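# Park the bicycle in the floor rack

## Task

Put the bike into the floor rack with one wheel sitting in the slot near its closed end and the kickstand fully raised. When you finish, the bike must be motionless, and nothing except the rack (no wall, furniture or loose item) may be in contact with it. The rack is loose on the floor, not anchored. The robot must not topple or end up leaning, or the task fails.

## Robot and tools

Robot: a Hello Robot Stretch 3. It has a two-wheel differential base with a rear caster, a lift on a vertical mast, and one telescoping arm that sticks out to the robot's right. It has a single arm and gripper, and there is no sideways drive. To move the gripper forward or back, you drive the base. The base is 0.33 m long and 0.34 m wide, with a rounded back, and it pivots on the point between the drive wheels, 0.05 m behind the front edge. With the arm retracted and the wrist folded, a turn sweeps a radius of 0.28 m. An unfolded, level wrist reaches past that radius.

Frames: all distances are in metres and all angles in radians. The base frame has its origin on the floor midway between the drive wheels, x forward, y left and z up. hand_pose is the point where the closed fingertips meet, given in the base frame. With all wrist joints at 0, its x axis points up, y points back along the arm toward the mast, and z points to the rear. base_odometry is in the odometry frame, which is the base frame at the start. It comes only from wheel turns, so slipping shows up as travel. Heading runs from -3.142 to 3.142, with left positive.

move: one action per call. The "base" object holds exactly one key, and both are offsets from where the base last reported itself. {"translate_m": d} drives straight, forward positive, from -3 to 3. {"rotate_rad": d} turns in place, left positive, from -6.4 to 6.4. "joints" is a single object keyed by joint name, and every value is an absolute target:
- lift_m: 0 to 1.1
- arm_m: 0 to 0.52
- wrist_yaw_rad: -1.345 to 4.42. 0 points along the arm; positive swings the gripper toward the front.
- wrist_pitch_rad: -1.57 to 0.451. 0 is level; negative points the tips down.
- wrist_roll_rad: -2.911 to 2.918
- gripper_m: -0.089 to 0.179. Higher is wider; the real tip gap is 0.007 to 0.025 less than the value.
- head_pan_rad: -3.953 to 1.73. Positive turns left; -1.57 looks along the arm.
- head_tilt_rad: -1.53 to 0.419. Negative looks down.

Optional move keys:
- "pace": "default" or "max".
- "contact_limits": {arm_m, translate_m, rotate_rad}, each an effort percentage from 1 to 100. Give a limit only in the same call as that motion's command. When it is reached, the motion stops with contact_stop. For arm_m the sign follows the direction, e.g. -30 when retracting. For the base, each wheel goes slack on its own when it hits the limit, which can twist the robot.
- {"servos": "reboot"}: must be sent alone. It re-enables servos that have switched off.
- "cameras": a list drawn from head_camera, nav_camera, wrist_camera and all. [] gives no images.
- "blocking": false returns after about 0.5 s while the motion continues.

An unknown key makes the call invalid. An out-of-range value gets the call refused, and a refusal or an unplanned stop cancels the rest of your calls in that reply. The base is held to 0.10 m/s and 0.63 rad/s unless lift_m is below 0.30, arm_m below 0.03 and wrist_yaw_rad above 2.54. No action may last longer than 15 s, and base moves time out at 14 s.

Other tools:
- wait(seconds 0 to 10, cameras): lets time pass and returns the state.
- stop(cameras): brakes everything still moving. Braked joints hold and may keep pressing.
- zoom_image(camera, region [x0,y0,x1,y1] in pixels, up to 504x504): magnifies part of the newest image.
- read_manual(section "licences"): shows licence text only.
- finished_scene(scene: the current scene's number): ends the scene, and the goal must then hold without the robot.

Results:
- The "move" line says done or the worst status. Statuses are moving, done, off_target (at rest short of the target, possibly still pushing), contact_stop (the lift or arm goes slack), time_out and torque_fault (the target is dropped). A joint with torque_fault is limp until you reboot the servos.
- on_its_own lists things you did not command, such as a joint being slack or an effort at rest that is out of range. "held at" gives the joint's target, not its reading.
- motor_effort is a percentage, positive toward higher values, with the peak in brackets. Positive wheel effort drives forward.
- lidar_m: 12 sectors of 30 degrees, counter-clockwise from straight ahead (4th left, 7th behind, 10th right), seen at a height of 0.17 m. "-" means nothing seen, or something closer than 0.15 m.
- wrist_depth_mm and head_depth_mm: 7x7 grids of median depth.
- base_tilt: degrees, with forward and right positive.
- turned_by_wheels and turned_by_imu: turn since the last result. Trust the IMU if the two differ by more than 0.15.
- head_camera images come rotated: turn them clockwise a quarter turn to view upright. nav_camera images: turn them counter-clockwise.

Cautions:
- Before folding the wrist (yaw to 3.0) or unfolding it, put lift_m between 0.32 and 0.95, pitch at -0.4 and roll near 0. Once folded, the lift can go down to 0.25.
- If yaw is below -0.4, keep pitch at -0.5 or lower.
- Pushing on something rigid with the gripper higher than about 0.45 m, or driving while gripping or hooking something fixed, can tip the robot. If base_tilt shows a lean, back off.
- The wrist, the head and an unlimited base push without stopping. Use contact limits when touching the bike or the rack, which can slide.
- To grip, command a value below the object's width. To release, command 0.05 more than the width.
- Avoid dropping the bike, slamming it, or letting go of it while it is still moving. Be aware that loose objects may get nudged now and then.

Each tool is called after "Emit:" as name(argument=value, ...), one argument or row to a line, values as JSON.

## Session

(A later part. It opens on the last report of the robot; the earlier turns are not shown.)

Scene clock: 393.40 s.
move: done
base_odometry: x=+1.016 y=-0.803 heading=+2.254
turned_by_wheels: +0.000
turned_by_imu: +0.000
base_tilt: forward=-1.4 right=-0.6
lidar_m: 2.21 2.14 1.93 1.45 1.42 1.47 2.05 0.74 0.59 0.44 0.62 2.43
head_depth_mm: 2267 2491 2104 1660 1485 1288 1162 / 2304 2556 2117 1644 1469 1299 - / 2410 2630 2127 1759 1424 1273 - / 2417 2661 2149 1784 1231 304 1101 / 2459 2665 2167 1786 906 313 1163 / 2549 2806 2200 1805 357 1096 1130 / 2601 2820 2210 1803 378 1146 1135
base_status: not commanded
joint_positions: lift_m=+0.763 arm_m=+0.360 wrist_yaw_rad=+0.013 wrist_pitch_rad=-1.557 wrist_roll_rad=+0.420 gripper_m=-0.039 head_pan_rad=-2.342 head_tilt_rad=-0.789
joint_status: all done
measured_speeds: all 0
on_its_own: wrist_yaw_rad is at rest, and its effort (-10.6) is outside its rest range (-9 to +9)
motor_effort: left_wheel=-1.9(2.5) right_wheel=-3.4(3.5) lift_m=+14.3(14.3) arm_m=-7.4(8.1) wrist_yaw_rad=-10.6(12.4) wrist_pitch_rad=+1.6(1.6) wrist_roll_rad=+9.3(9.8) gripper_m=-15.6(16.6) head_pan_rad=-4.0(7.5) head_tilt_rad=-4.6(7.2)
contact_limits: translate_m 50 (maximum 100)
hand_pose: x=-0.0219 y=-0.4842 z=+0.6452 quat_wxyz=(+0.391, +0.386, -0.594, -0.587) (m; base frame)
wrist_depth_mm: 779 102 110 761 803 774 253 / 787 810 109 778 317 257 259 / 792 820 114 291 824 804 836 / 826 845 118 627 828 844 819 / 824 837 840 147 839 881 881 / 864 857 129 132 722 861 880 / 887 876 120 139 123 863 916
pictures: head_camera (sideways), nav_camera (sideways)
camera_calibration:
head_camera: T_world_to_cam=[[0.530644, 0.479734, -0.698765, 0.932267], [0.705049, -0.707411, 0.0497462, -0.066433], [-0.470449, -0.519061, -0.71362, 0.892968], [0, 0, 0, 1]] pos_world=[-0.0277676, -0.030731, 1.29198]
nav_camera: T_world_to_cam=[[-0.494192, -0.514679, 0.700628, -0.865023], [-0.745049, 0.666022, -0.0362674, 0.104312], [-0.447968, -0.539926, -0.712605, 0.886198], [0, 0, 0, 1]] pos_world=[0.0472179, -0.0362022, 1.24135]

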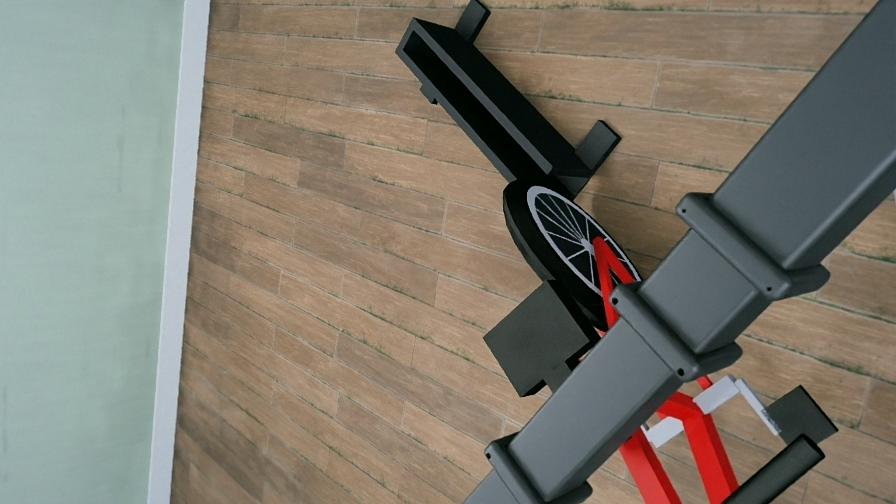

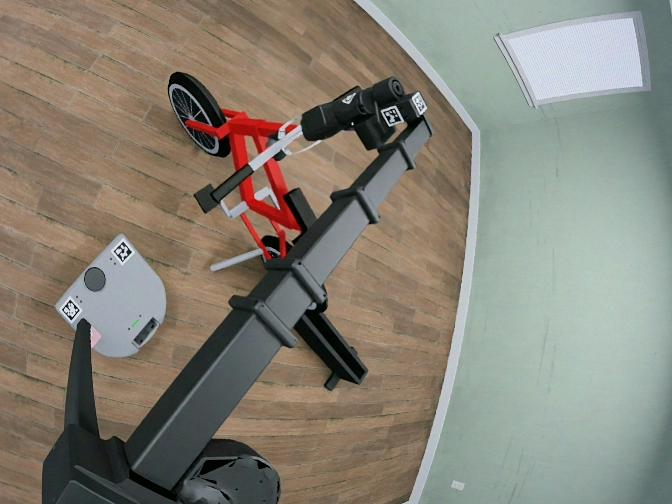

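Emit:
move(
  joints={"wrist_roll_rad": 0.7, "head_pan_rad": -1.5, "head_tilt_rad": -0.9},
  cameras=["wrist_camera"],
)

Emit:
move(
  base={"translate_m": -0.08},
  contact_limits={"translate_m": 50},
)

Scene clock: 421.87 s.
move: off_target
base_odometry: x=+1.016 y=-0.803 heading=+2.254
turned_by_wheels: +0.000
turned_by_imu: +0.025
base_tilt: forward=-1.4 right=-0.6
lidar_m: 2.19 2.14 1.89 1.45 1.43 1.48 2.10 0.72 0.59 0.44 0.63 2.46
head_depth_mm: 2681 2237 458 378 337 330 1103 / 2628 539 539 1578 1151 1246 1123 / 2552 532 548 809 1138 1233 1129 / 2425 2311 1877 1598 1181 1261 1140 / 2328 2301 1923 1647 1197 1262 1133 / 2227 2294 1920 1643 1358 1269 1145 / 2113 2273 1928 1647 1432 1275 1145
base_status: not commanded
joint_positions: lift_m=+0.763 arm_m=+0.360 wrist_yaw_rad=+0.016 wrist_pitch_rad=-1.557 wrist_roll_rad=+0.660 gripper_m=-0.039 head_pan_rad=-1.508 head_tilt_rad=-0.889
joint_status: wrist_roll_rad off_target (ended at +0.660, target +0.700); the others done
measured_speeds: all 0
on_its_own: wrist_yaw_rad is at rest, and its effort (-14.3) is outside its rest range (-9 to +9)
motor_effort: left_wheel=-1.2(2.3) right_wheel=-3.3(3.6) lift_m=+10.8(15.8) arm_m=-6.6(7.7) wrist_yaw_rad=-14.3(14.8) wrist_pitch_rad=+1.4(1.7) wrist_roll_rad=+13.1(16.0) gripper_m=-16.1(16.8) head_pan_rad=+4.4(7.2) head_tilt_rad=-4.9(7.8)
contact_limits: translate_m 50 (maximum 100)
hand_pose: x=-0.0220 y=-0.4841 z=+0.6452 quat_wxyz=(+0.318, +0.314, -0.636, -0.629) (m; base frame)
wrist_depth_mm: 774 103 763 772 607 253 259 / 805 108 781 791 310 799 788 / 814 802 116 296 827 812 839 / 827 822 120 803 858 849 817 / 823 869 819 141 861 856 876 / 864 844 130 132 708 701 884 / 903 902 123 140 125 716 902
pictures: wrist_camera
camera_calibration:
wrist_camera: T_world_to_cam=[[-0.825034, 0.565018, -0.00855966, 0.258013], [0.560098, 0.81967, 0.120131, 0.378925], [0.0748925, 0.0943183, -0.992721, 0.849733], [0, 0, 0, 1]] pos_world=[-0.0630044, -0.536521, 0.800236]

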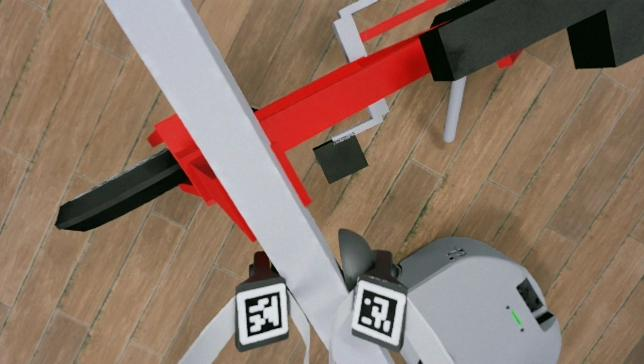

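Scene clock: 423.77 s.
move: done
base_odometry: x=+1.067 y=-0.865 heading=+2.254
turned_by_wheels: +0.000
turned_by_imu: +0.162
base_tilt: forward=-1.3 right=-0.5
lidar_m: 2.19 2.19 1.63 1.40 1.39 1.57 2.56 0.64 0.54 0.43 0.67 2.63
head_depth_mm: 2535 2256 458 378 337 330 1107 / 2463 537 538 1575 1126 1253 1128 / 2365 532 548 909 1345 1221 1135 / 2307 2269 1852 1590 1106 1256 1130 / 2236 2270 1923 1632 1330 1263 1134 / 2186 2313 1940 1637 1383 1259 1138 / 2102 2240 1929 1644 1420 1268 1146
base_status: done
joint_positions: lift_m=+0.763 arm_m=+0.360 wrist_yaw_rad=+0.012 wrist_pitch_rad=-1.557 wrist_roll_rad=+0.670 gripper_m=-0.039 head_pan_rad=-1.508 head_tilt_rad=-0.889
joint_status: not commanded
measured_speeds: all 0
on_its_own: lift_m is at rest, and its effort (+1.6) is outside its rest range (+3 to +55); wrist_yaw_rad is at rest, and its effort (-10.3) is outside its rest range (-9 to +9)
motor_effort: left_wheel=-1.5(8.0) right_wheel=-3.3(13.5) lift_m=+1.6(10.4) arm_m=-5.1(9.0) wrist_yaw_rad=-10.3(15.0) wrist_pitch_rad=+1.4(1.6) wrist_roll_rad=+9.6(13.4) gripper_m=-16.1(16.7) head_pan_rad=+3.8(4.6) head_tilt_rad=-5.2(5.8)
contact_limits: translate_m 50 (maximum 100)
hand_pose: x=-0.0219 y=-0.4842 z=+0.6452 quat_wxyz=(+0.314, +0.309, -0.639, -0.631) (m; base frame)
wrist_depth_mm: 770 101 796 763 771 477 252 / 776 790 108 794 308 260 270 / 788 788 114 290 841 813 816 / 834 830 117 639 819 865 840 / 832 823 821 150 840 833 881 / 890 868 128 133 679 692 879 / 877 904 123 143 125 717 884
pictures: head_camera (sideways), nav_camera (sideways), wrist_camera
camera_calibration:
head_camera: T_world_to_cam=[[-0.00263619, 0.780867, -0.624692, 0.839], [0.997982, 0.04169, 0.0479012, -0.0658116], [0.0634479, -0.623305, -0.779401, 0.975254], [0, 0, 0, 1]] pos_world=[0.00601275, -0.0445233, 1.28738]
nav_camera: T_world_to_cam=[[0.0530228, -0.777552, 0.626579, -0.771872], [-0.994158, -0.100176, -0.0401847, 0.110926], [0.0940138, -0.620788, -0.778321, 0.968352], [0, 0, 0, 1]] pos_world=[0.0601666, 0.0120823, 1.24178]
wrist_camera: T_world_to_cam=[[-0.816634, 0.57709, -0.00875952, 0.264252], [0.572077, 0.811362, 0.12008, 0.375161], [0.0764043, 0.0930505, -0.992726, 0.849147], [0, 0, 0, 1]] pos_world=[-0.0637023, -0.535902, 0.800235]

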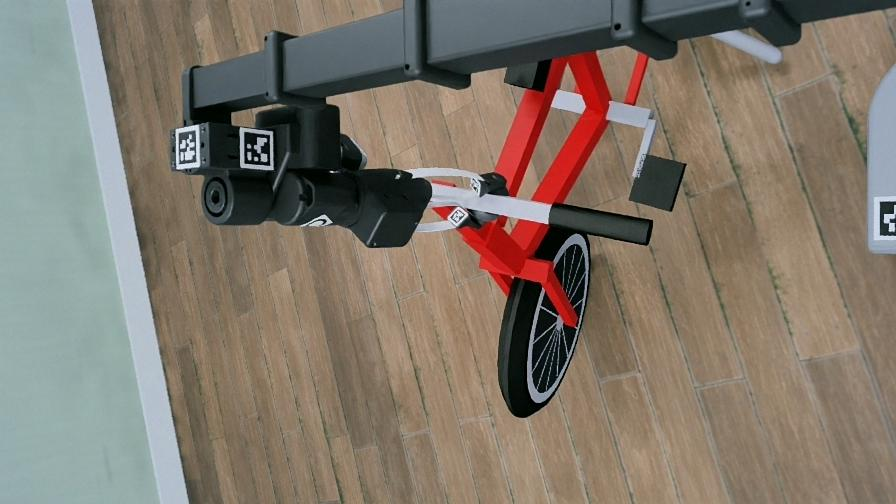

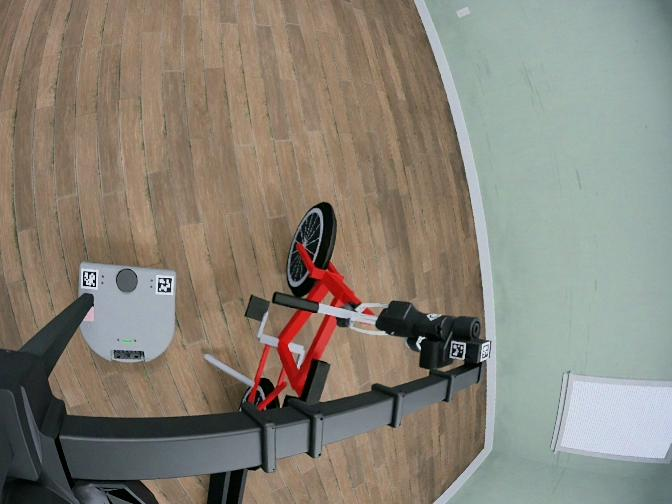

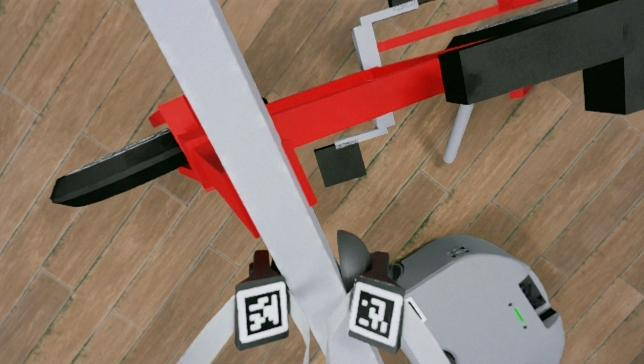

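Emit:
move(
  joints={"lift_m": 0.775},
  cameras=[],
)

Emit:
move(
  base={"translate_m": 0.045},
  cameras=[],
)

Emit:
move(
  base={"rotate_rad": -0.1},
)

Scene clock: 437.90 s.
move: done
base_odometry: x=+1.067 y=-0.865 heading=+2.254
turned_by_wheels: +0.000
turned_by_imu: +0.004
base_tilt: forward=-1.3 right=-0.5
lidar_m: 2.19 2.19 1.63 1.39 1.39 1.57 2.56 0.63 0.46 0.43 0.74 2.61
head_depth_mm: 2528 2231 429 363 329 1132 1103 / 2433 518 540 1562 1139 1236 1125 / 2362 527 545 770 1367 1218 1125 / 2300 2290 1853 1588 1152 1261 1130 / 2218 2290 1909 1629 1359 1260 1140 / 2151 2300 1924 1645 1429 1279 1137 / 2125 2269 1942 1635 1437 1268 1144
base_status: not commanded
joint_positions: lift_m=+0.775 arm_m=+0.360 wrist_yaw_rad=-0.003 wrist_pitch_rad=-1.556 wrist_roll_rad=+0.701 gripper_m=-0.039 head_pan_rad=-1.508 head_tilt_rad=-0.889
joint_status: all done
measured_speeds: translate_m=+0.000 rotate_rad=+0.000 lift_m=-0.001 arm_m=+0.000 wrist_yaw_rad=+0.000 wrist_pitch_rad=+0.000 wrist_roll_rad=+0.000 head_pan_rad=+0.000 head_tilt_rad=+0.000
on_its_own: wrist_roll_rad moved +0.031 to your old target +0.700
motor_effort: left_wheel=+1.0(1.8) right_wheel=-5.1(5.4) lift_m=+17.7(41.5) arm_m=+14.1(14.8) wrist_yaw_rad=+2.6(10.6) wrist_pitch_rad=+1.2(1.7) wrist_roll_rad=-0.7(9.6) gripper_m=-16.0(16.3) head_pan_rad=+3.6(4.6) head_tilt_rad=-5.2(5.8)
contact_limits: translate_m 50 (maximum 100)
hand_pose: x=-0.0216 y=-0.4844 z=+0.6573 quat_wxyz=(+0.299, +0.295, -0.646, -0.637) (m; base frame)
wrist_depth_mm: 795 770 788 125 810 286 265 / 804 793 800 127 319 276 292 / 824 554 282 130 817 835 830 / 826 843 408 134 839 833 856 / 832 865 852 135 874 852 883 / 868 836 126 136 723 703 890 / 893 896 122 129 716 724 896
pictures: none
No camera images: "cameras" was empty.

Scene clock: 439.57 s.
move: done
base_odometry: x=+1.038 y=-0.830 heading=+2.254
turned_by_wheels: +0.000
turned_by_imu: +0.000
base_tilt: forward=-1.4 right=-0.4
lidar_m: 2.15 2.14 1.64 1.41 1.40 1.58 2.60 0.63 0.45 0.45 2.34 2.55
head_depth_mm: 2490 2226 432 364 329 1160 1104 / 2413 520 536 1546 1138 1246 1128 / 2387 528 543 899 1361 1235 1123 / 2297 2276 1856 1129 1231 1256 1133 / 2197 2289 1897 1597 1383 1264 1134 / 2143 2309 1914 1625 1435 1265 1138 / 2110 2271 1934 1638 1438 1273 1140
base_status: done
joint_positions: lift_m=+0.775 arm_m=+0.360 wrist_yaw_rad=-0.007 wrist_pitch_rad=-1.554 wrist_roll_rad=+0.714 gripper_m=-0.039 head_pan_rad=-1.508 head_tilt_rad=-0.889
joint_status: not commanded
measured_speeds: all 0
motor_effort: left_wheel=+0.9(7.5) right_wheel=+0.7(3.9) lift_m=+44.1(44.7) arm_m=+10.6(17.9) wrist_yaw_rad=+6.3(6.9) wrist_pitch_rad=+0.5(1.5) wrist_roll_rad=-4.5(5.0) gripper_m=-15.2(16.3) head_pan_rad=+3.8(4.4) head_tilt_rad=-5.0(5.6)
hand_pose: x=-0.0215 y=-0.4851 z=+0.6571 quat_wxyz=(+0.294, +0.289, -0.649, -0.639) (m; base frame)
wrist_depth_mm: 781 757 788 787 134 281 268 / 812 787 800 484 321 290 298 / 815 819 304 168 818 815 829 / 842 824 834 139 833 851 852 / 863 846 830 140 839 864 876 / 857 859 125 139 698 694 899 / 895 895 123 129 719 723 934
pictures: none
No camera images: "cameras" was empty.

Scene clock: 440.73 s.
move: done
base_odometry: x=+1.038 y=-0.830 heading=+2.155
turned_by_wheels: -0.099
turned_by_imu: -0.096
base_tilt: forward=-1.3 right=-0.5
lidar_m: 2.17 2.15 1.77 1.42 1.41 1.52 2.28 0.67 0.45 0.45 2.34 2.53
head_depth_mm: 2615 2217 429 363 329 1184 1106 / 2538 517 534 1570 1170 1258 1121 / 2475 526 544 767 1358 1235 1130 / 2366 2291 1842 1593 1156 1257 1131 / 2286 2317 1909 1622 1374 1267 1133 / 2177 2320 1913 1637 1429 1266 1140 / 2091 2253 1927 1644 1440 1271 1142
base_status: done
joint_positions: lift_m=+0.775 arm_m=+0.360 wrist_yaw_rad=-0.016 wrist_pitch_rad=-1.557 wrist_roll_rad=+0.724 gripper_m=-0.039 head_pan_rad=-1.508 head_tilt_rad=-0.889
joint_status: not commanded
measured_speeds: all 0
on_its_own: wrist_yaw_rad is at rest, and its effort (+14.6) is outside its rest range (-9 to +9)
motor_effort: left_wheel=+7.0(14.1) right_wheel=-15.7(23.8) lift_m=+11.5(44.7) arm_m=+7.7(10.6) wrist_yaw_rad=+14.6(14.6) wrist_pitch_rad=+1.3(1.6) wrist_roll_rad=-7.8(8.3) gripper_m=-15.7(15.9) head_pan_rad=+4.2(4.6) head_tilt_rad=-5.5(5.7)
hand_pose: x=-0.0213 y=-0.4843 z=+0.6571 quat_wxyz=(+0.288, +0.283, -0.651, -0.643) (m; base frame)
wrist_depth_mm: 788 785 797 792 146 268 272 / 804 779 774 529 145 818 830 / 814 809 373 289 144 814 838 / 831 826 416 145 811 847 873 / 857 836 847 139 868 798 876 / 861 882 127 136 713 715 911 / 901 904 122 136 704 716 917
pictures: head_camera (sideways), nav_camera (sideways), wrist_camera
camera_calibration:
head_camera: T_world_to_cam=[[-0.00263854, 0.780886, -0.624667, 0.838969], [0.997982, 0.04169, 0.0479005, -0.0658108], [0.0634472, -0.62328, -0.77942, 0.97528], [0, 0, 0, 1]] pos_world=[0.00601279, -0.0445229, 1.28738]
nav_camera: T_world_to_cam=[[0.0530252, -0.777572, 0.626554, -0.77184], [-0.994158, -0.100176, -0.0401859, 0.110928], [0.0940131, -0.620763, -0.778341, 0.968377], [0, 0, 0, 1]] pos_world=[0.0601665, 0.0120842, 1.24179]
wrist_camera: T_world_to_cam=[[-0.767005, 0.641567, -0.00973902, 0.29786], [0.636068, 0.762253, 0.119949, 0.351198], [0.0843786, 0.0858065, -0.992732, 0.857658], [0, 0, 0, 1]] pos_world=[-0.0672936, -0.532391, 0.8122]

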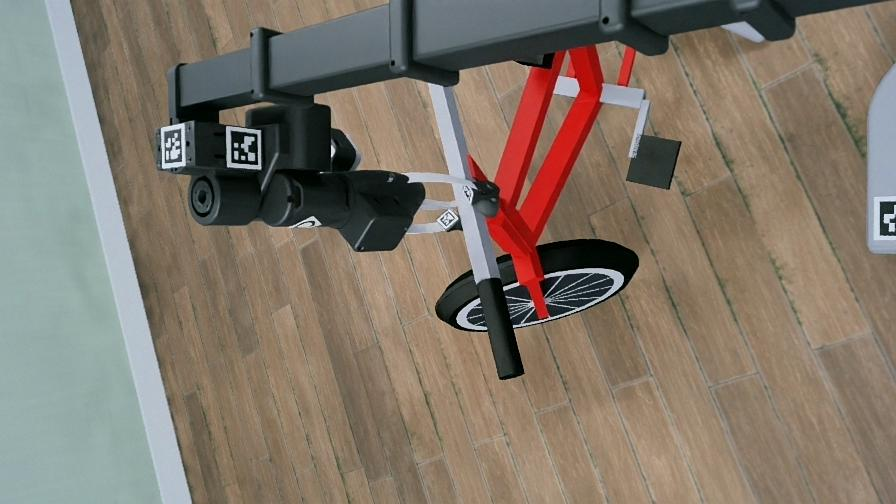

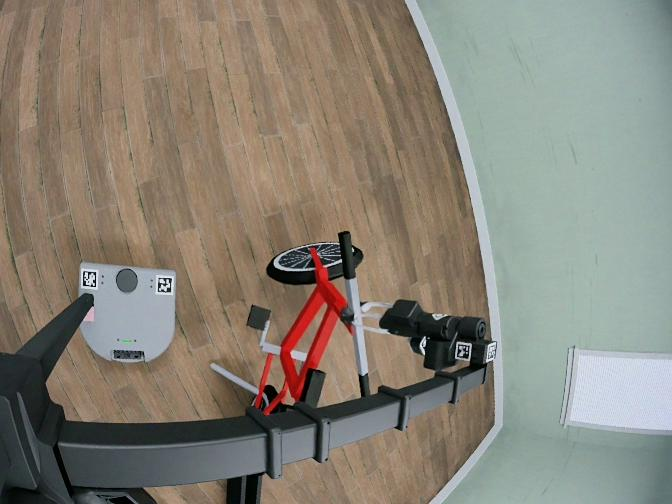

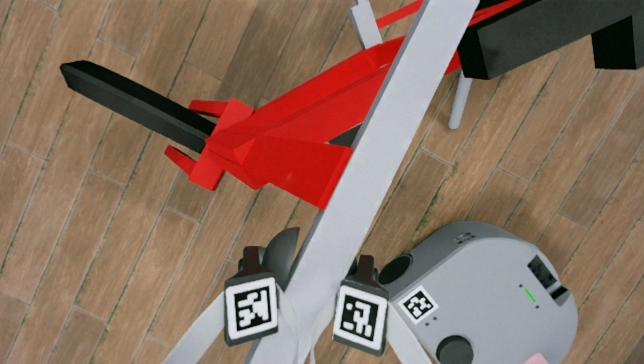

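Emit:
move(
  base={"rotate_rad": -0.06},
  joints={"arm_m": 0.34, "wrist_roll_rad": 0.6},
)

Scene clock: 447.77 s.
move: off_target
base_odometry: x=+1.038 y=-0.830 heading=+2.095
turned_by_wheels: -0.060
turned_by_imu: -0.056
base_tilt: forward=-1.3 right=-0.5
lidar_m: 2.19 2.15 1.85 1.44 1.42 1.49 2.13 0.70 0.43 0.43 0.68 2.47
head_depth_mm: 2684 2232 430 363 329 1201 1109 / 2620 504 516 1529 1146 1228 1126 / 2554 512 522 746 1342 1228 1122 / 2410 2289 1861 1584 1097 1255 1127 / 2290 2299 1899 1625 1288 1267 1133 / 2211 2311 1919 1637 1427 1267 1139 / 2111 2252 1938 1645 1435 1270 1140
base_status: done
joint_positions: lift_m=+0.775 arm_m=+0.340 wrist_yaw_rad=-0.018 wrist_pitch_rad=-1.557 wrist_roll_rad=+0.631 gripper_m=-0.039 head_pan_rad=-1.508 head_tilt_rad=-0.889
joint_status: wrist_roll_rad off_target (ended at +0.631, target +0.600); the others done
measured_speeds: all 0
on_its_own: wrist_yaw_rad is at rest, and its effort (+16.7) is outside its rest range (-9 to +9)
motor_effort: left_wheel=+5.4(18.6) right_wheel=-11.1(30.7) lift_m=+15.2(15.5) arm_m=-10.0(16.0) wrist_yaw_rad=+16.7(16.7) wrist_pitch_rad=+1.3(1.6) wrist_roll_rad=-10.4(12.5) gripper_m=-14.9(16.0) head_pan_rad=+3.8(4.6) head_tilt_rad=-5.3(5.6)
hand_pose: x=-0.0213 y=-0.4643 z=+0.6571 quat_wxyz=(+0.317, +0.312, -0.637, -0.629) (m; base frame)
wrist_depth_mm: 775 787 788 783 144 266 272 / 816 776 812 779 143 807 828 / 845 826 419 287 141 830 856 / 842 822 417 144 844 849 836 / 842 853 838 137 847 852 873 / 860 873 128 135 716 724 902 / 898 837 122 136 719 733 897
pictures: head_camera (sideways), nav_camera (sideways), wrist_camera
camera_calibration:
head_camera: T_world_to_cam=[[-0.00264086, 0.780894, -0.624658, 0.838956], [0.997982, 0.0416918, 0.0479003, -0.0658104], [0.0634481, -0.623271, -0.779428, 0.975289], [0, 0, 0, 1]] pos_world=[0.00601288, -0.0445227, 1.28738]
nav_camera: T_world_to_cam=[[0.0530275, -0.777579, 0.626545, -0.771828], [-0.994158, -0.100178, -0.0401863, 0.110928], [0.094014, -0.620754, -0.778348, 0.968387], [0, 0, 0, 1]] pos_world=[0.0601664, 0.0120851, 1.24179]
wrist_camera: T_world_to_cam=[[-0.822326, 0.56895, -0.00870473, 0.249482], [0.564057, 0.817078, 0.119259, 0.360318], [0.0749651, 0.0931601, -0.992825, 0.859215], [0, 0, 0, 1]] pos_world=[-0.0624955, -0.516396, 0.812251]

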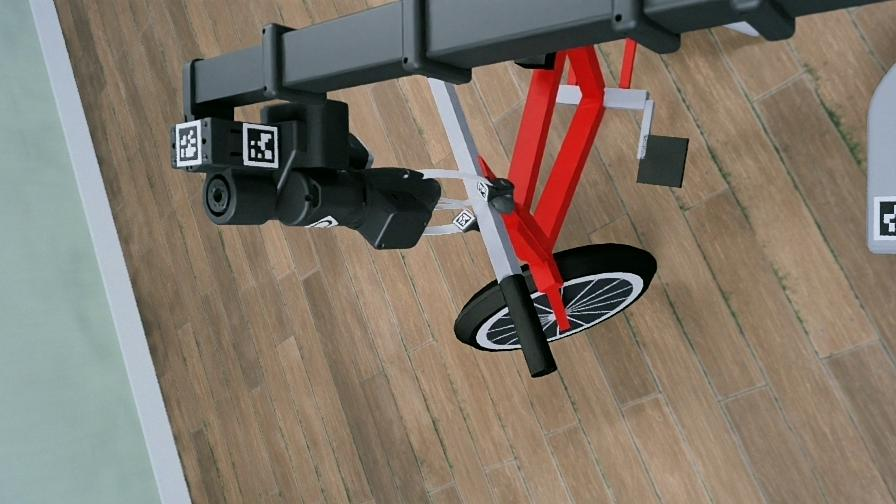

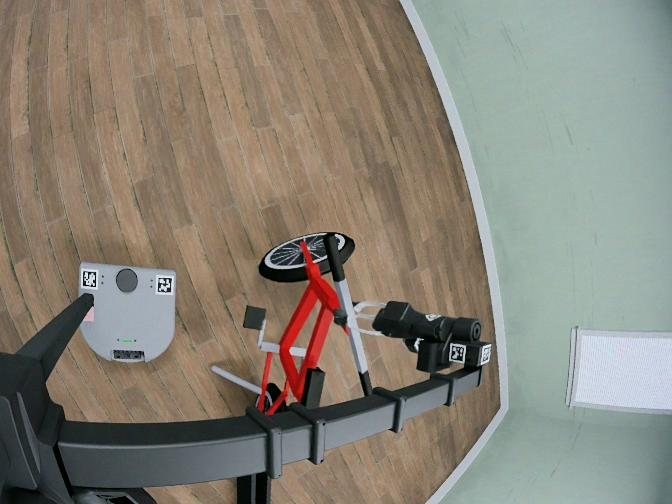

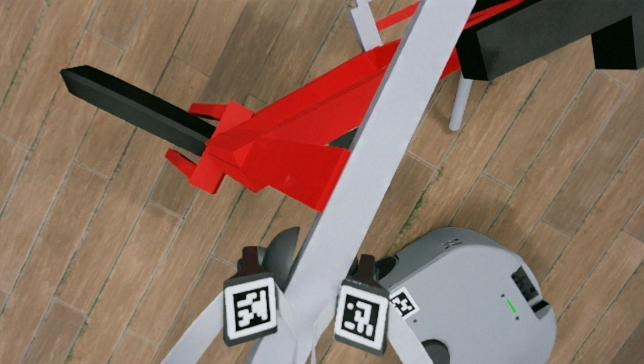

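Emit:
move(
  joints={"wrist_roll_rad": 0.35},
  cameras=["wrist_camera"],
)

Emit:
move(
  base={"translate_m": -0.02},
  joints={"arm_m": 0.325, "wrist_roll_rad": 0.2},
)

Scene clock: 452.07 s.
move: off_target
base_odometry: x=+1.038 y=-0.830 heading=+2.095
turned_by_wheels: +0.000
turned_by_imu: +0.000
base_tilt: forward=-1.3 right=-0.5
lidar_m: 2.19 2.14 1.85 1.43 1.42 1.49 2.13 0.70 0.43 0.43 0.64 2.47
head_depth_mm: 2658 2235 429 363 329 1192 1109 / 2643 505 515 1553 1134 1228 1128 / 2535 513 523 732 1338 1221 1129 / 2422 2288 1865 1591 1102 1259 1134 / 2305 2283 1902 1639 1258 1270 1137 / 2215 2332 1911 1640 1439 1267 1134 / 2124 2266 1931 1636 1436 1271 1141
base_status: not commanded
joint_positions: lift_m=+0.775 arm_m=+0.340 wrist_yaw_rad=-0.020 wrist_pitch_rad=-1.556 wrist_roll_rad=+0.387 gripper_m=-0.039 head_pan_rad=-1.508 head_tilt_rad=-0.889
joint_status: wrist_roll_rad off_target (ended at +0.387, target +0.350)
measured_speeds: all 0
on_its_own: wrist_yaw_rad is at rest, and its effort (+16.5) is outside its rest range (-9 to +9)
motor_effort: left_wheel=+4.7(5.6) right_wheel=-10.9(11.3) lift_m=+18.7(19.1) arm_m=+4.5(4.7) wrist_yaw_rad=+16.5(19.5) wrist_pitch_rad=+1.0(1.4) wrist_roll_rad=-12.3(17.9) gripper_m=-14.8(16.1) head_pan_rad=+3.9(4.5) head_tilt_rad=-4.9(5.5)
hand_pose: x=-0.0212 y=-0.4644 z=+0.6571 quat_wxyz=(+0.392, +0.386, -0.594, -0.587) (m; base frame)
wrist_depth_mm: 800 778 774 797 143 626 293 / 824 804 810 782 137 273 276 / 811 807 359 285 152 830 829 / 851 830 810 146 842 848 847 / 824 869 857 137 878 873 862 / 853 855 127 135 719 866 891 / 875 882 123 136 711 896 920
pictures: wrist_camera
camera_calibration:
wrist_camera: T_world_to_cam=[[-0.934722, 0.355333, -0.00575375, 0.146023], [0.352229, 0.928465, 0.117846, 0.408529], [0.0472166, 0.108126, -0.993015, 0.865705], [0, 0, 0, 1]] pos_world=[-0.0482806, -0.524797, 0.812355]

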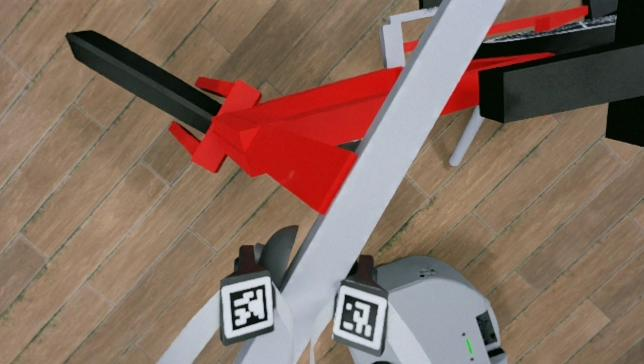

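Scene clock: 453.17 s.
move: off_target
base_odometry: x=+1.048 y=-0.848 heading=+2.096
turned_by_wheels: +0.000
turned_by_imu: +0.000
base_tilt: forward=-1.3 right=-0.4
lidar_m: 2.21 2.16 1.84 1.43 1.41 1.47 2.12 0.70 0.42 0.42 0.60 2.48
head_depth_mm: 2674 2266 431 358 329 1156 1101 / 2648 2248 507 1591 1130 1232 1124 / 2563 2256 511 717 1339 1216 1123 / 2437 2276 1856 1592 989 1256 1131 / 2313 2294 1909 1622 1098 1265 1131 / 2203 2312 1916 1630 1378 1265 1142 / 2121 2263 1931 1645 1444 1263 1143
base_status: done
joint_positions: lift_m=+0.775 arm_m=+0.325 wrist_yaw_rad=-0.013 wrist_pitch_rad=-1.556 wrist_roll_rad=+0.224 gripper_m=-0.039 head_pan_rad=-1.508 head_tilt_rad=-0.889
joint_status: wrist_roll_rad off_target (ended at +0.224, target +0.200); the others done
measured_speeds: all 0
on_its_own: wrist_yaw_rad is at rest, and its effort (+11.8) is outside its rest range (-9 to +9)
motor_effort: left_wheel=-0.3(3.1) right_wheel=-7.4(15.1) lift_m=+32.2(32.2) arm_m=-11.6(18.6) wrist_yaw_rad=+11.8(18.2) wrist_pitch_rad=+1.2(1.4) wrist_roll_rad=-8.2(16.7) gripper_m=-14.6(16.0) head_pan_rad=+3.2(4.6) head_tilt_rad=-4.9(5.5)
hand_pose: x=-0.0214 y=-0.4496 z=+0.6571 quat_wxyz=(+0.441, +0.434, -0.559, -0.552) (m; base frame)
wrist_depth_mm: 777 780 790 787 126 825 791 / 812 793 801 791 128 591 284 / 821 827 285 183 315 288 278 / 850 824 808 136 852 842 846 / 843 874 853 135 880 859 888 / 869 879 127 136 780 895 907 / 870 914 122 129 695 910 902
pictures: head_camera (sideways), nav_camera (sideways), wrist_camera
camera_calibration:
head_camera: T_world_to_cam=[[-0.00264732, 0.780899, -0.624652, 0.838949], [0.997981, 0.0416992, 0.0479001, -0.0658102], [0.0634527, -0.623264, -0.779433, 0.975296], [0, 0, 0, 1]] pos_world=[0.00601322, -0.0445226, 1.28738]
nav_camera: T_world_to_cam=[[0.0530339, -0.777584, 0.626539, -0.77182], [-0.994157, -0.100185, -0.0401866, 0.110929], [0.0940185, -0.620747, -0.778353, 0.968393], [0, 0, 0, 1]] pos_world=[0.0601663, 0.012086, 1.24179]
wrist_camera: T_world_to_cam=[[-0.981267, 0.192616, -0.0036838, 0.0651055], [0.190873, 0.974624, 0.11694, 0.412704], [0.0261148, 0.114046, -0.993132, 0.866314], [0, 0, 0, 1]] pos_world=[-0.0375119, -0.513571, 0.812342]

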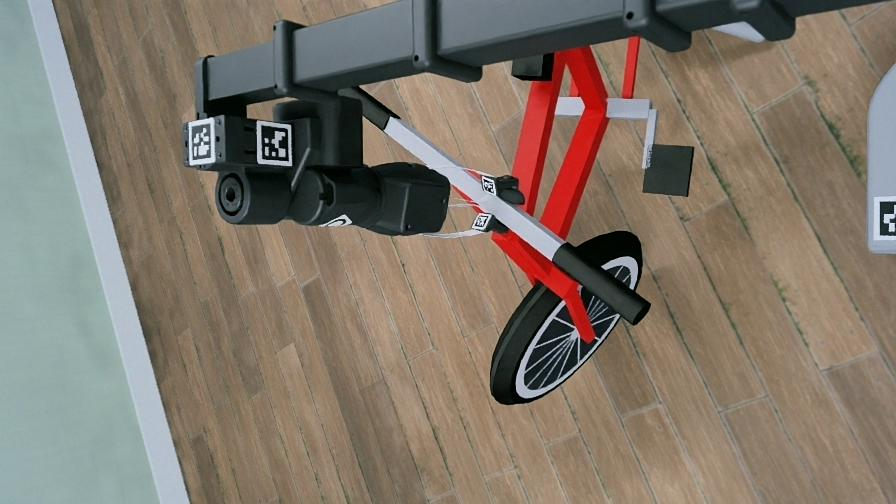

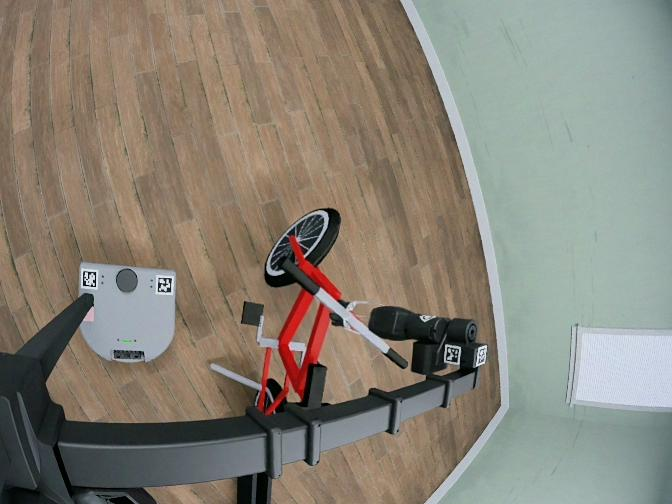

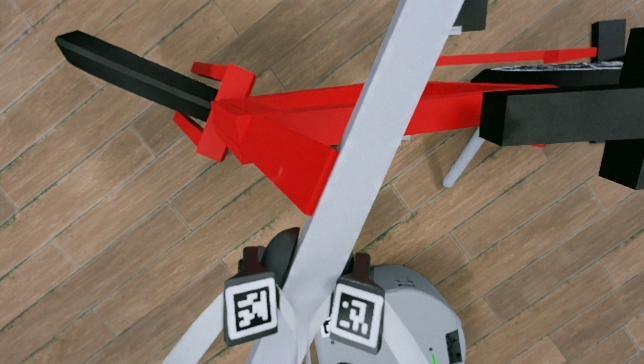

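Emit:
move(
  base={"rotate_rad": -0.04},
  joints={"wrist_roll_rad": 0.05},
  cameras=["wrist_camera"],
)

Emit:
move(
  base={"translate_m": -0.015},
)

Scene clock: 457.20 s.
move: done
base_odometry: x=+1.048 y=-0.848 heading=+2.056
turned_by_wheels: -0.040
turned_by_imu: -0.039
base_tilt: forward=-1.3 right=-0.5
lidar_m: 2.23 2.16 1.91 1.44 1.41 1.46 2.03 0.73 0.42 0.41 0.58 2.46
head_depth_mm: 2726 2254 429 358 329 1156 1100 / 2633 2261 508 1608 1130 1233 1126 / 2540 2239 512 714 1337 1215 1127 / 2473 2274 1859 1595 972 1241 1132 / 2365 2285 1913 1629 1132 1259 1131 / 2235 2303 1916 1635 1274 1271 1137 / 2137 2275 1913 1638 1436 1278 1140
base_status: done
joint_positions: lift_m=+0.775 arm_m=+0.325 wrist_yaw_rad=-0.007 wrist_pitch_rad=-1.556 wrist_roll_rad=+0.070 gripper_m=-0.039 head_pan_rad=-1.508 head_tilt_rad=-0.889
joint_status: all done
measured_speeds: all 0
motor_effort: left_wheel=-0.7(10.8) right_wheel=+0.4(16.9) lift_m=+35.4(37.6) arm_m=-0.6(3.5) wrist_yaw_rad=+6.9(11.8) wrist_pitch_rad=+1.4(1.4) wrist_roll_rad=-6.4(10.1) gripper_m=-15.2(16.0) head_pan_rad=+3.8(4.6) head_tilt_rad=-5.1(5.6)
hand_pose: x=-0.0215 y=-0.4496 z=+0.6571 quat_wxyz=(+0.484, +0.477, -0.522, -0.515) (m; base frame)
wrist_depth_mm: 774 799 774 802 120 783 800 / 799 455 518 790 594 815 799 / 818 829 291 177 315 277 274 / 817 814 860 132 835 866 313 / 858 845 861 134 869 888 878 / 859 862 127 136 918 876 878 / 894 886 121 129 720 926 886
pictures: wrist_camera
camera_calibration:
wrist_camera: T_world_to_cam=[[-0.999428, 0.0337876, -0.00151756, -0.0082081], [0.0333797, 0.992605, 0.116708, 0.417622], [0.00544964, 0.116591, -0.993165, 0.867127], [0, 0, 0, 1]] pos_world=[-0.0268691, -0.515356, 0.812448]

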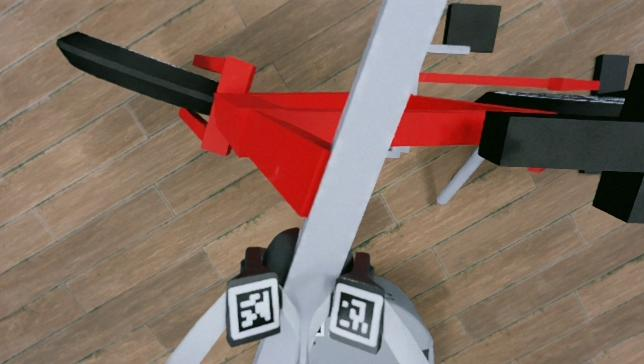

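Scene clock: 458.20 s.
move: done
base_odometry: x=+1.055 y=-0.861 heading=+2.056
turned_by_wheels: +0.000
turned_by_imu: +0.000
base_tilt: forward=-1.3 right=-0.4
lidar_m: 2.24 2.17 1.90 1.43 1.40 1.45 2.02 0.73 0.42 0.41 0.57 2.45
head_depth_mm: 2766 2229 430 358 329 1147 1103 / 2643 2253 508 1600 1142 1245 1121 / 2551 2284 512 720 1106 1211 1125 / 2499 2284 1864 1591 973 1235 1128 / 2349 2287 1910 1637 1175 1261 1135 / 2254 2298 1932 1646 1276 1269 1141 / 2157 2291 1932 1637 1432 1270 1138
base_status: done
joint_positions: lift_m=+0.775 arm_m=+0.325 wrist_yaw_rad=-0.007 wrist_pitch_rad=-1.556 wrist_roll_rad=+0.065 gripper_m=-0.039 head_pan_rad=-1.508 head_tilt_rad=-0.889
joint_status: not commanded
measured_speeds: all 0
motor_effort: left_wheel=+3.1(3.8) right_wheel=-10.7(13.6) lift_m=+33.5(35.9) arm_m=+3.6(3.7) wrist_yaw_rad=+5.6(7.9) wrist_pitch_rad=+0.9(1.4) wrist_roll_rad=-5.4(6.8) gripper_m=-14.9(15.8) head_pan_rad=+4.2(4.4) head_tilt_rad=-5.1(5.5)
hand_pose: x=-0.0215 y=-0.4497 z=+0.6571 quat_wxyz=(+0.485, +0.478, -0.521, -0.514) (m; base frame)
wrist_depth_mm: 779 786 820 768 571 758 774 / 796 792 494 122 606 822 778 / 812 808 258 139 318 275 274 / 827 810 821 131 858 845 307 / 852 841 854 135 847 857 873 / 889 871 128 135 881 879 899 / 896 900 122 128 731 891 909
pictures: head_camera (sideways), nav_camera (sideways), wrist_camera
camera_calibration:
head_camera: T_world_to_cam=[[-0.00265048, 0.780899, -0.624652, 0.838949], [0.997981, 0.0417033, 0.0479001, -0.0658102], [0.0634552, -0.623264, -0.779433, 0.975296], [0, 0, 0, 1]] pos_world=[0.00601341, -0.0445226, 1.28738]
nav_camera: T_world_to_cam=[[0.0530371, -0.777583, 0.626539, -0.77182], [-0.994156, -0.100189, -0.0401866, 0.110929], [0.094021, -0.620746, -0.778353, 0.968393], [0, 0, 0, 1]] pos_world=[0.0601662, 0.0120862, 1.24179]
wrist_camera: T_world_to_cam=[[-0.999561, 0.029588, -0.0014591, -0.0101373], [0.0292158, 0.992741, 0.116667, 0.417633], [0.00490045, 0.116573, -0.99317, 0.867111], [0, 0, 0, 1]] pos_world=[-0.0265835, -0.515384, 0.81245]

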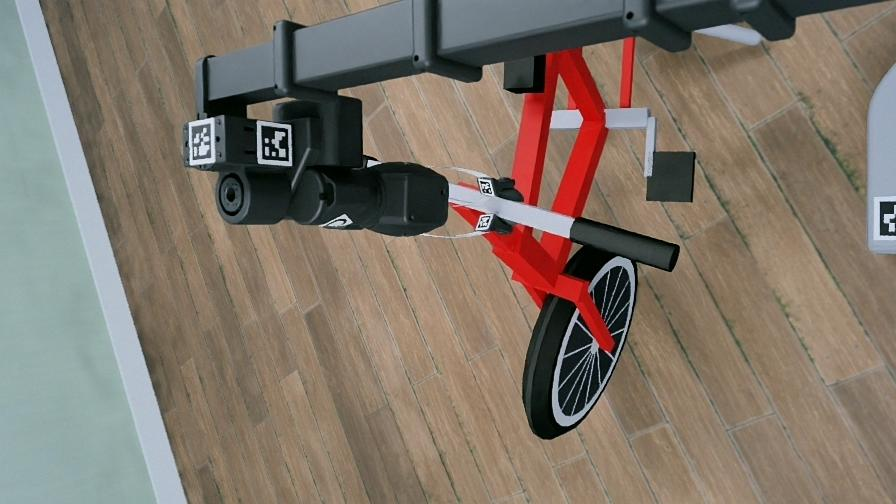

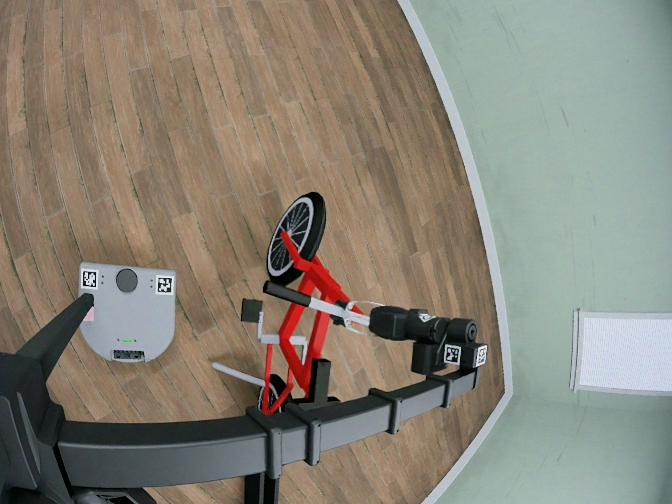

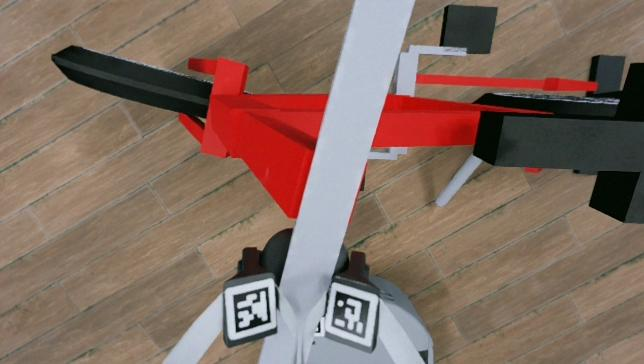

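Emit:
move(
  base={"translate_m": -0.03},
  joints={"arm_m": 0.335, "lift_m": 0.777},
  contact_limits={"translate_m": 50},
)

Scene clock: 462.00 s.
move: done
base_odometry: x=+1.069 y=-0.887 heading=+2.056
turned_by_wheels: +0.001
turned_by_imu: +0.001
base_tilt: forward=-1.4 right=-0.5
lidar_m: 2.26 2.20 1.88 1.42 1.39 1.44 2.00 0.73 0.57 0.54 0.57 2.48
head_depth_mm: 2786 2246 428 360 329 1141 1104 / 2687 500 514 1611 1122 1251 1120 / 2589 511 519 1518 1106 1217 1132 / 2511 2272 1855 1555 1015 1259 1132 / 2355 2287 1913 1629 1122 1266 1133 / 2267 2308 1906 1627 1177 1265 1141 / 2154 2311 1921 1643 1421 1271 1137
base_status: done
joint_positions: lift_m=+0.777 arm_m=+0.335 wrist_yaw_rad=-0.005 wrist_pitch_rad=-1.552 wrist_roll_rad=+0.054 gripper_m=-0.039 head_pan_rad=-1.508 head_tilt_rad=-0.889
joint_status: all done
measured_speeds: all 0
motor_effort: left_wheel=+7.2(7.2) right_wheel=-14.5(16.6) lift_m=+29.1(43.4) arm_m=+12.1(21.6) wrist_yaw_rad=+3.8(7.3) wrist_pitch_rad=+0.2(1.3) wrist_roll_rad=-1.6(5.5) gripper_m=-14.4(15.4) head_pan_rad=+3.9(4.4) head_tilt_rad=-4.9(5.8)
contact_limits: translate_m 50 (maximum 100)
hand_pose: x=-0.0215 y=-0.4608 z=+0.6591 quat_wxyz=(+0.490, +0.480, -0.519, -0.510) (m; base frame)
wrist_depth_mm: 779 767 787 115 794 767 815 / 792 802 499 119 780 803 796 / 819 821 257 124 316 273 275 / 840 847 227 129 855 849 285 / 858 875 834 134 857 878 872 / 879 850 127 136 881 882 876 / 876 863 122 147 717 937 898
pictures: head_camera (sideways), nav_camera (sideways), wrist_camera
camera_calibration:
head_camera: T_world_to_cam=[[-0.00265325, 0.7809, -0.624651, 0.838947], [0.997981, 0.0417067, 0.0479001, -0.0658102], [0.0634573, -0.623262, -0.779434, 0.975297], [0, 0, 0, 1]] pos_world=[0.00601356, -0.0445226, 1.28738]
nav_camera: T_world_to_cam=[[0.0530398, -0.777584, 0.626538, -0.771818], [-0.994156, -0.100193, -0.0401867, 0.110929], [0.0940231, -0.620745, -0.778354, 0.968395], [0, 0, 0, 1]] pos_world=[0.0601662, 0.0120865, 1.24179]
wrist_camera: T_world_to_cam=[[-0.999869, 0.0161151, -0.00135025, -0.0161451], [0.0158612, 0.993536, 0.1124, 0.431364], [0.00315286, 0.112364, -0.993662, 0.868702], [0, 0, 0, 1]] pos_world=[-0.0257239, -0.525927, 0.814689]

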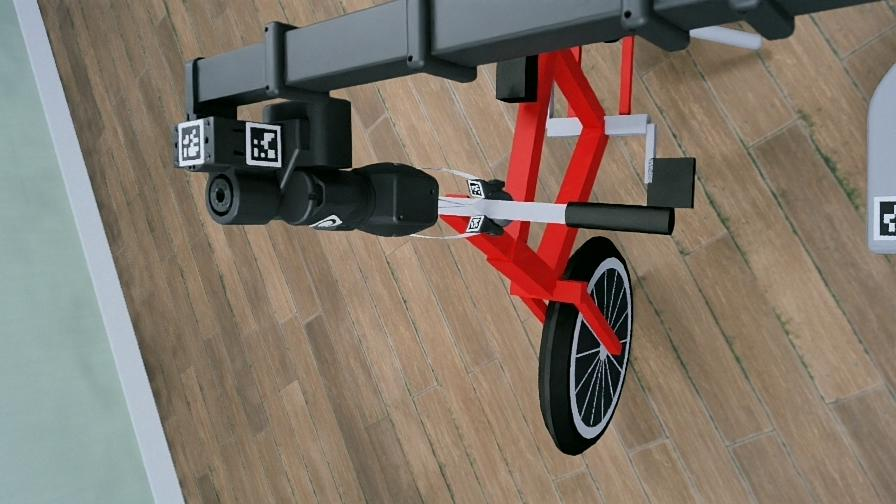

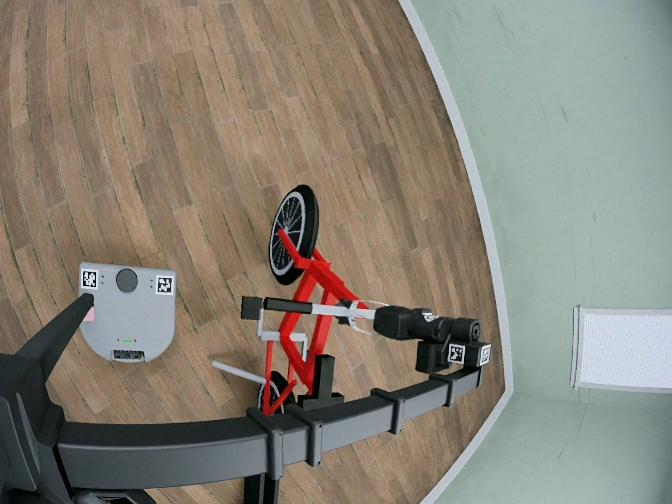

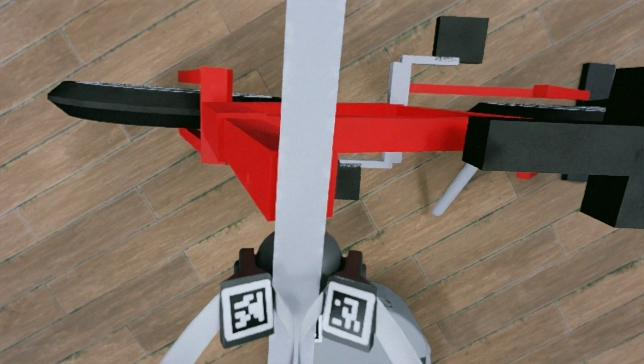

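Emit:
move(
  base={"translate_m": -0.03},
  joints={"wrist_roll_rad": 0.25},
  contact_limits={"translate_m": 50},
)

Scene clock: 466.67 s.
move: done
base_odometry: x=+1.083 y=-0.914 heading=+2.058
turned_by_wheels: +0.001
turned_by_imu: +0.001
base_tilt: forward=-1.3 right=-0.5
lidar_m: 2.30 2.23 1.86 1.40 1.37 1.42 1.98 0.73 0.56 0.55 0.57 2.49
head_depth_mm: 2776 2253 426 361 329 1143 1111 / 2707 500 515 1601 1124 1254 1126 / 2572 511 519 1516 1106 1197 1124 / 2491 2298 1855 1589 1120 1256 1126 / 2352 2285 1893 1629 1116 1259 1139 / 2258 2334 1906 1638 1197 1262 1139 / 2177 2307 1930 1630 1441 1265 1147
base_status: done
joint_positions: lift_m=+0.777 arm_m=+0.335 wrist_yaw_rad=+0.001 wrist_pitch_rad=-1.543 wrist_roll_rad=+0.233 gripper_m=-0.039 head_pan_rad=-1.508 head_tilt_rad=-0.889
joint_status: all done
measured_speeds: all 0
on_its_own: right_wheel is at rest, and its effort (-27.4) is outside its rest range (-21 to +21)
motor_effort: left_wheel=+14.0(14.1) right_wheel=-27.4(28.1) lift_m=+27.5(28.0) arm_m=-13.4(15.3) wrist_yaw_rad=-0.9(5.7) wrist_pitch_rad=-1.3(1.6) wrist_roll_rad=+5.5(5.7) gripper_m=-15.5(15.5) head_pan_rad=+3.8(4.7) head_tilt_rad=-5.4(5.5)
contact_limits: translate_m 50 (maximum 100)
hand_pose: x=-0.0217 y=-0.4629 z=+0.6589 quat_wxyz=(+0.445, +0.433, -0.562, -0.547) (m; base frame)
wrist_depth_mm: 784 768 113 763 575 796 288 / 806 811 117 811 814 365 267 / 812 828 121 297 322 273 273 / 841 840 127 648 838 856 837 / 856 859 135 866 851 871 863 / 866 845 129 138 866 885 849 / 880 882 123 127 703 906 919
pictures: head_camera (sideways), nav_camera (sideways), wrist_camera
camera_calibration:
head_camera: T_world_to_cam=[[-0.00265549, 0.7809, -0.624651, 0.838947], [0.997981, 0.0417095, 0.0479001, -0.0658102], [0.063459, -0.623262, -0.779434, 0.975297], [0, 0, 0, 1]] pos_world=[0.00601368, -0.0445225, 1.28738]
nav_camera: T_world_to_cam=[[0.0530421, -0.777584, 0.626538, -0.771818], [-0.994156, -0.100196, -0.0401867, 0.110929], [0.0940249, -0.620744, -0.778354, 0.968395], [0, 0, 0, 1]] pos_world=[0.0601662, 0.0120867, 1.24179]
wrist_camera: T_world_to_cam=[[-0.982184, 0.187822, -0.00619779, 0.0668231], [0.18616, 0.976942, 0.104539, 0.434615], [0.0256895, 0.101522, -0.994502, 0.864751], [0, 0, 0, 1]] pos_world=[-0.0374903, -0.524936, 0.814977]

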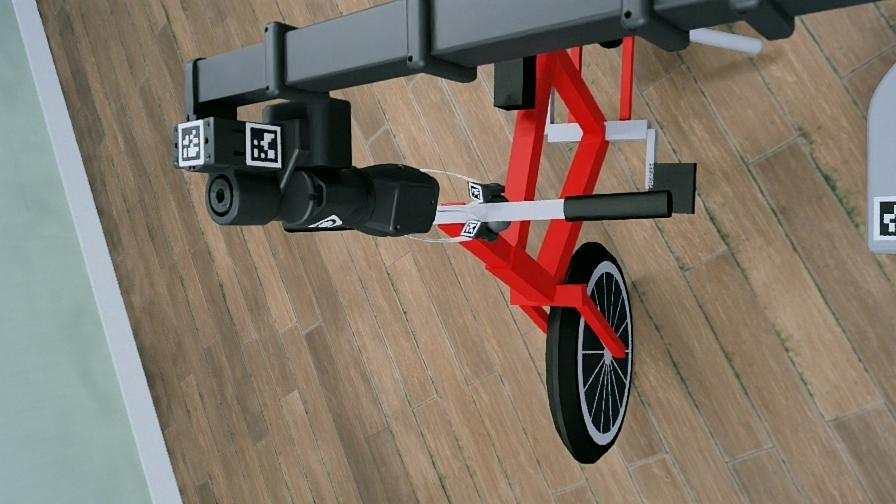

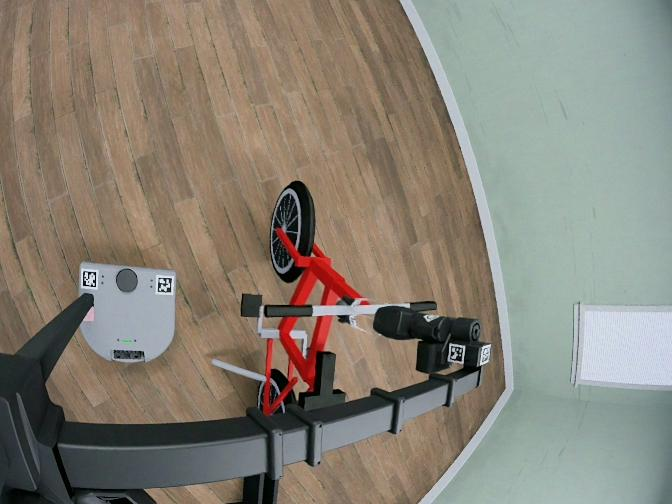

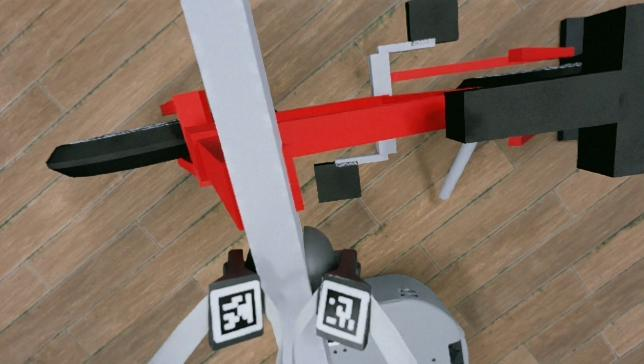

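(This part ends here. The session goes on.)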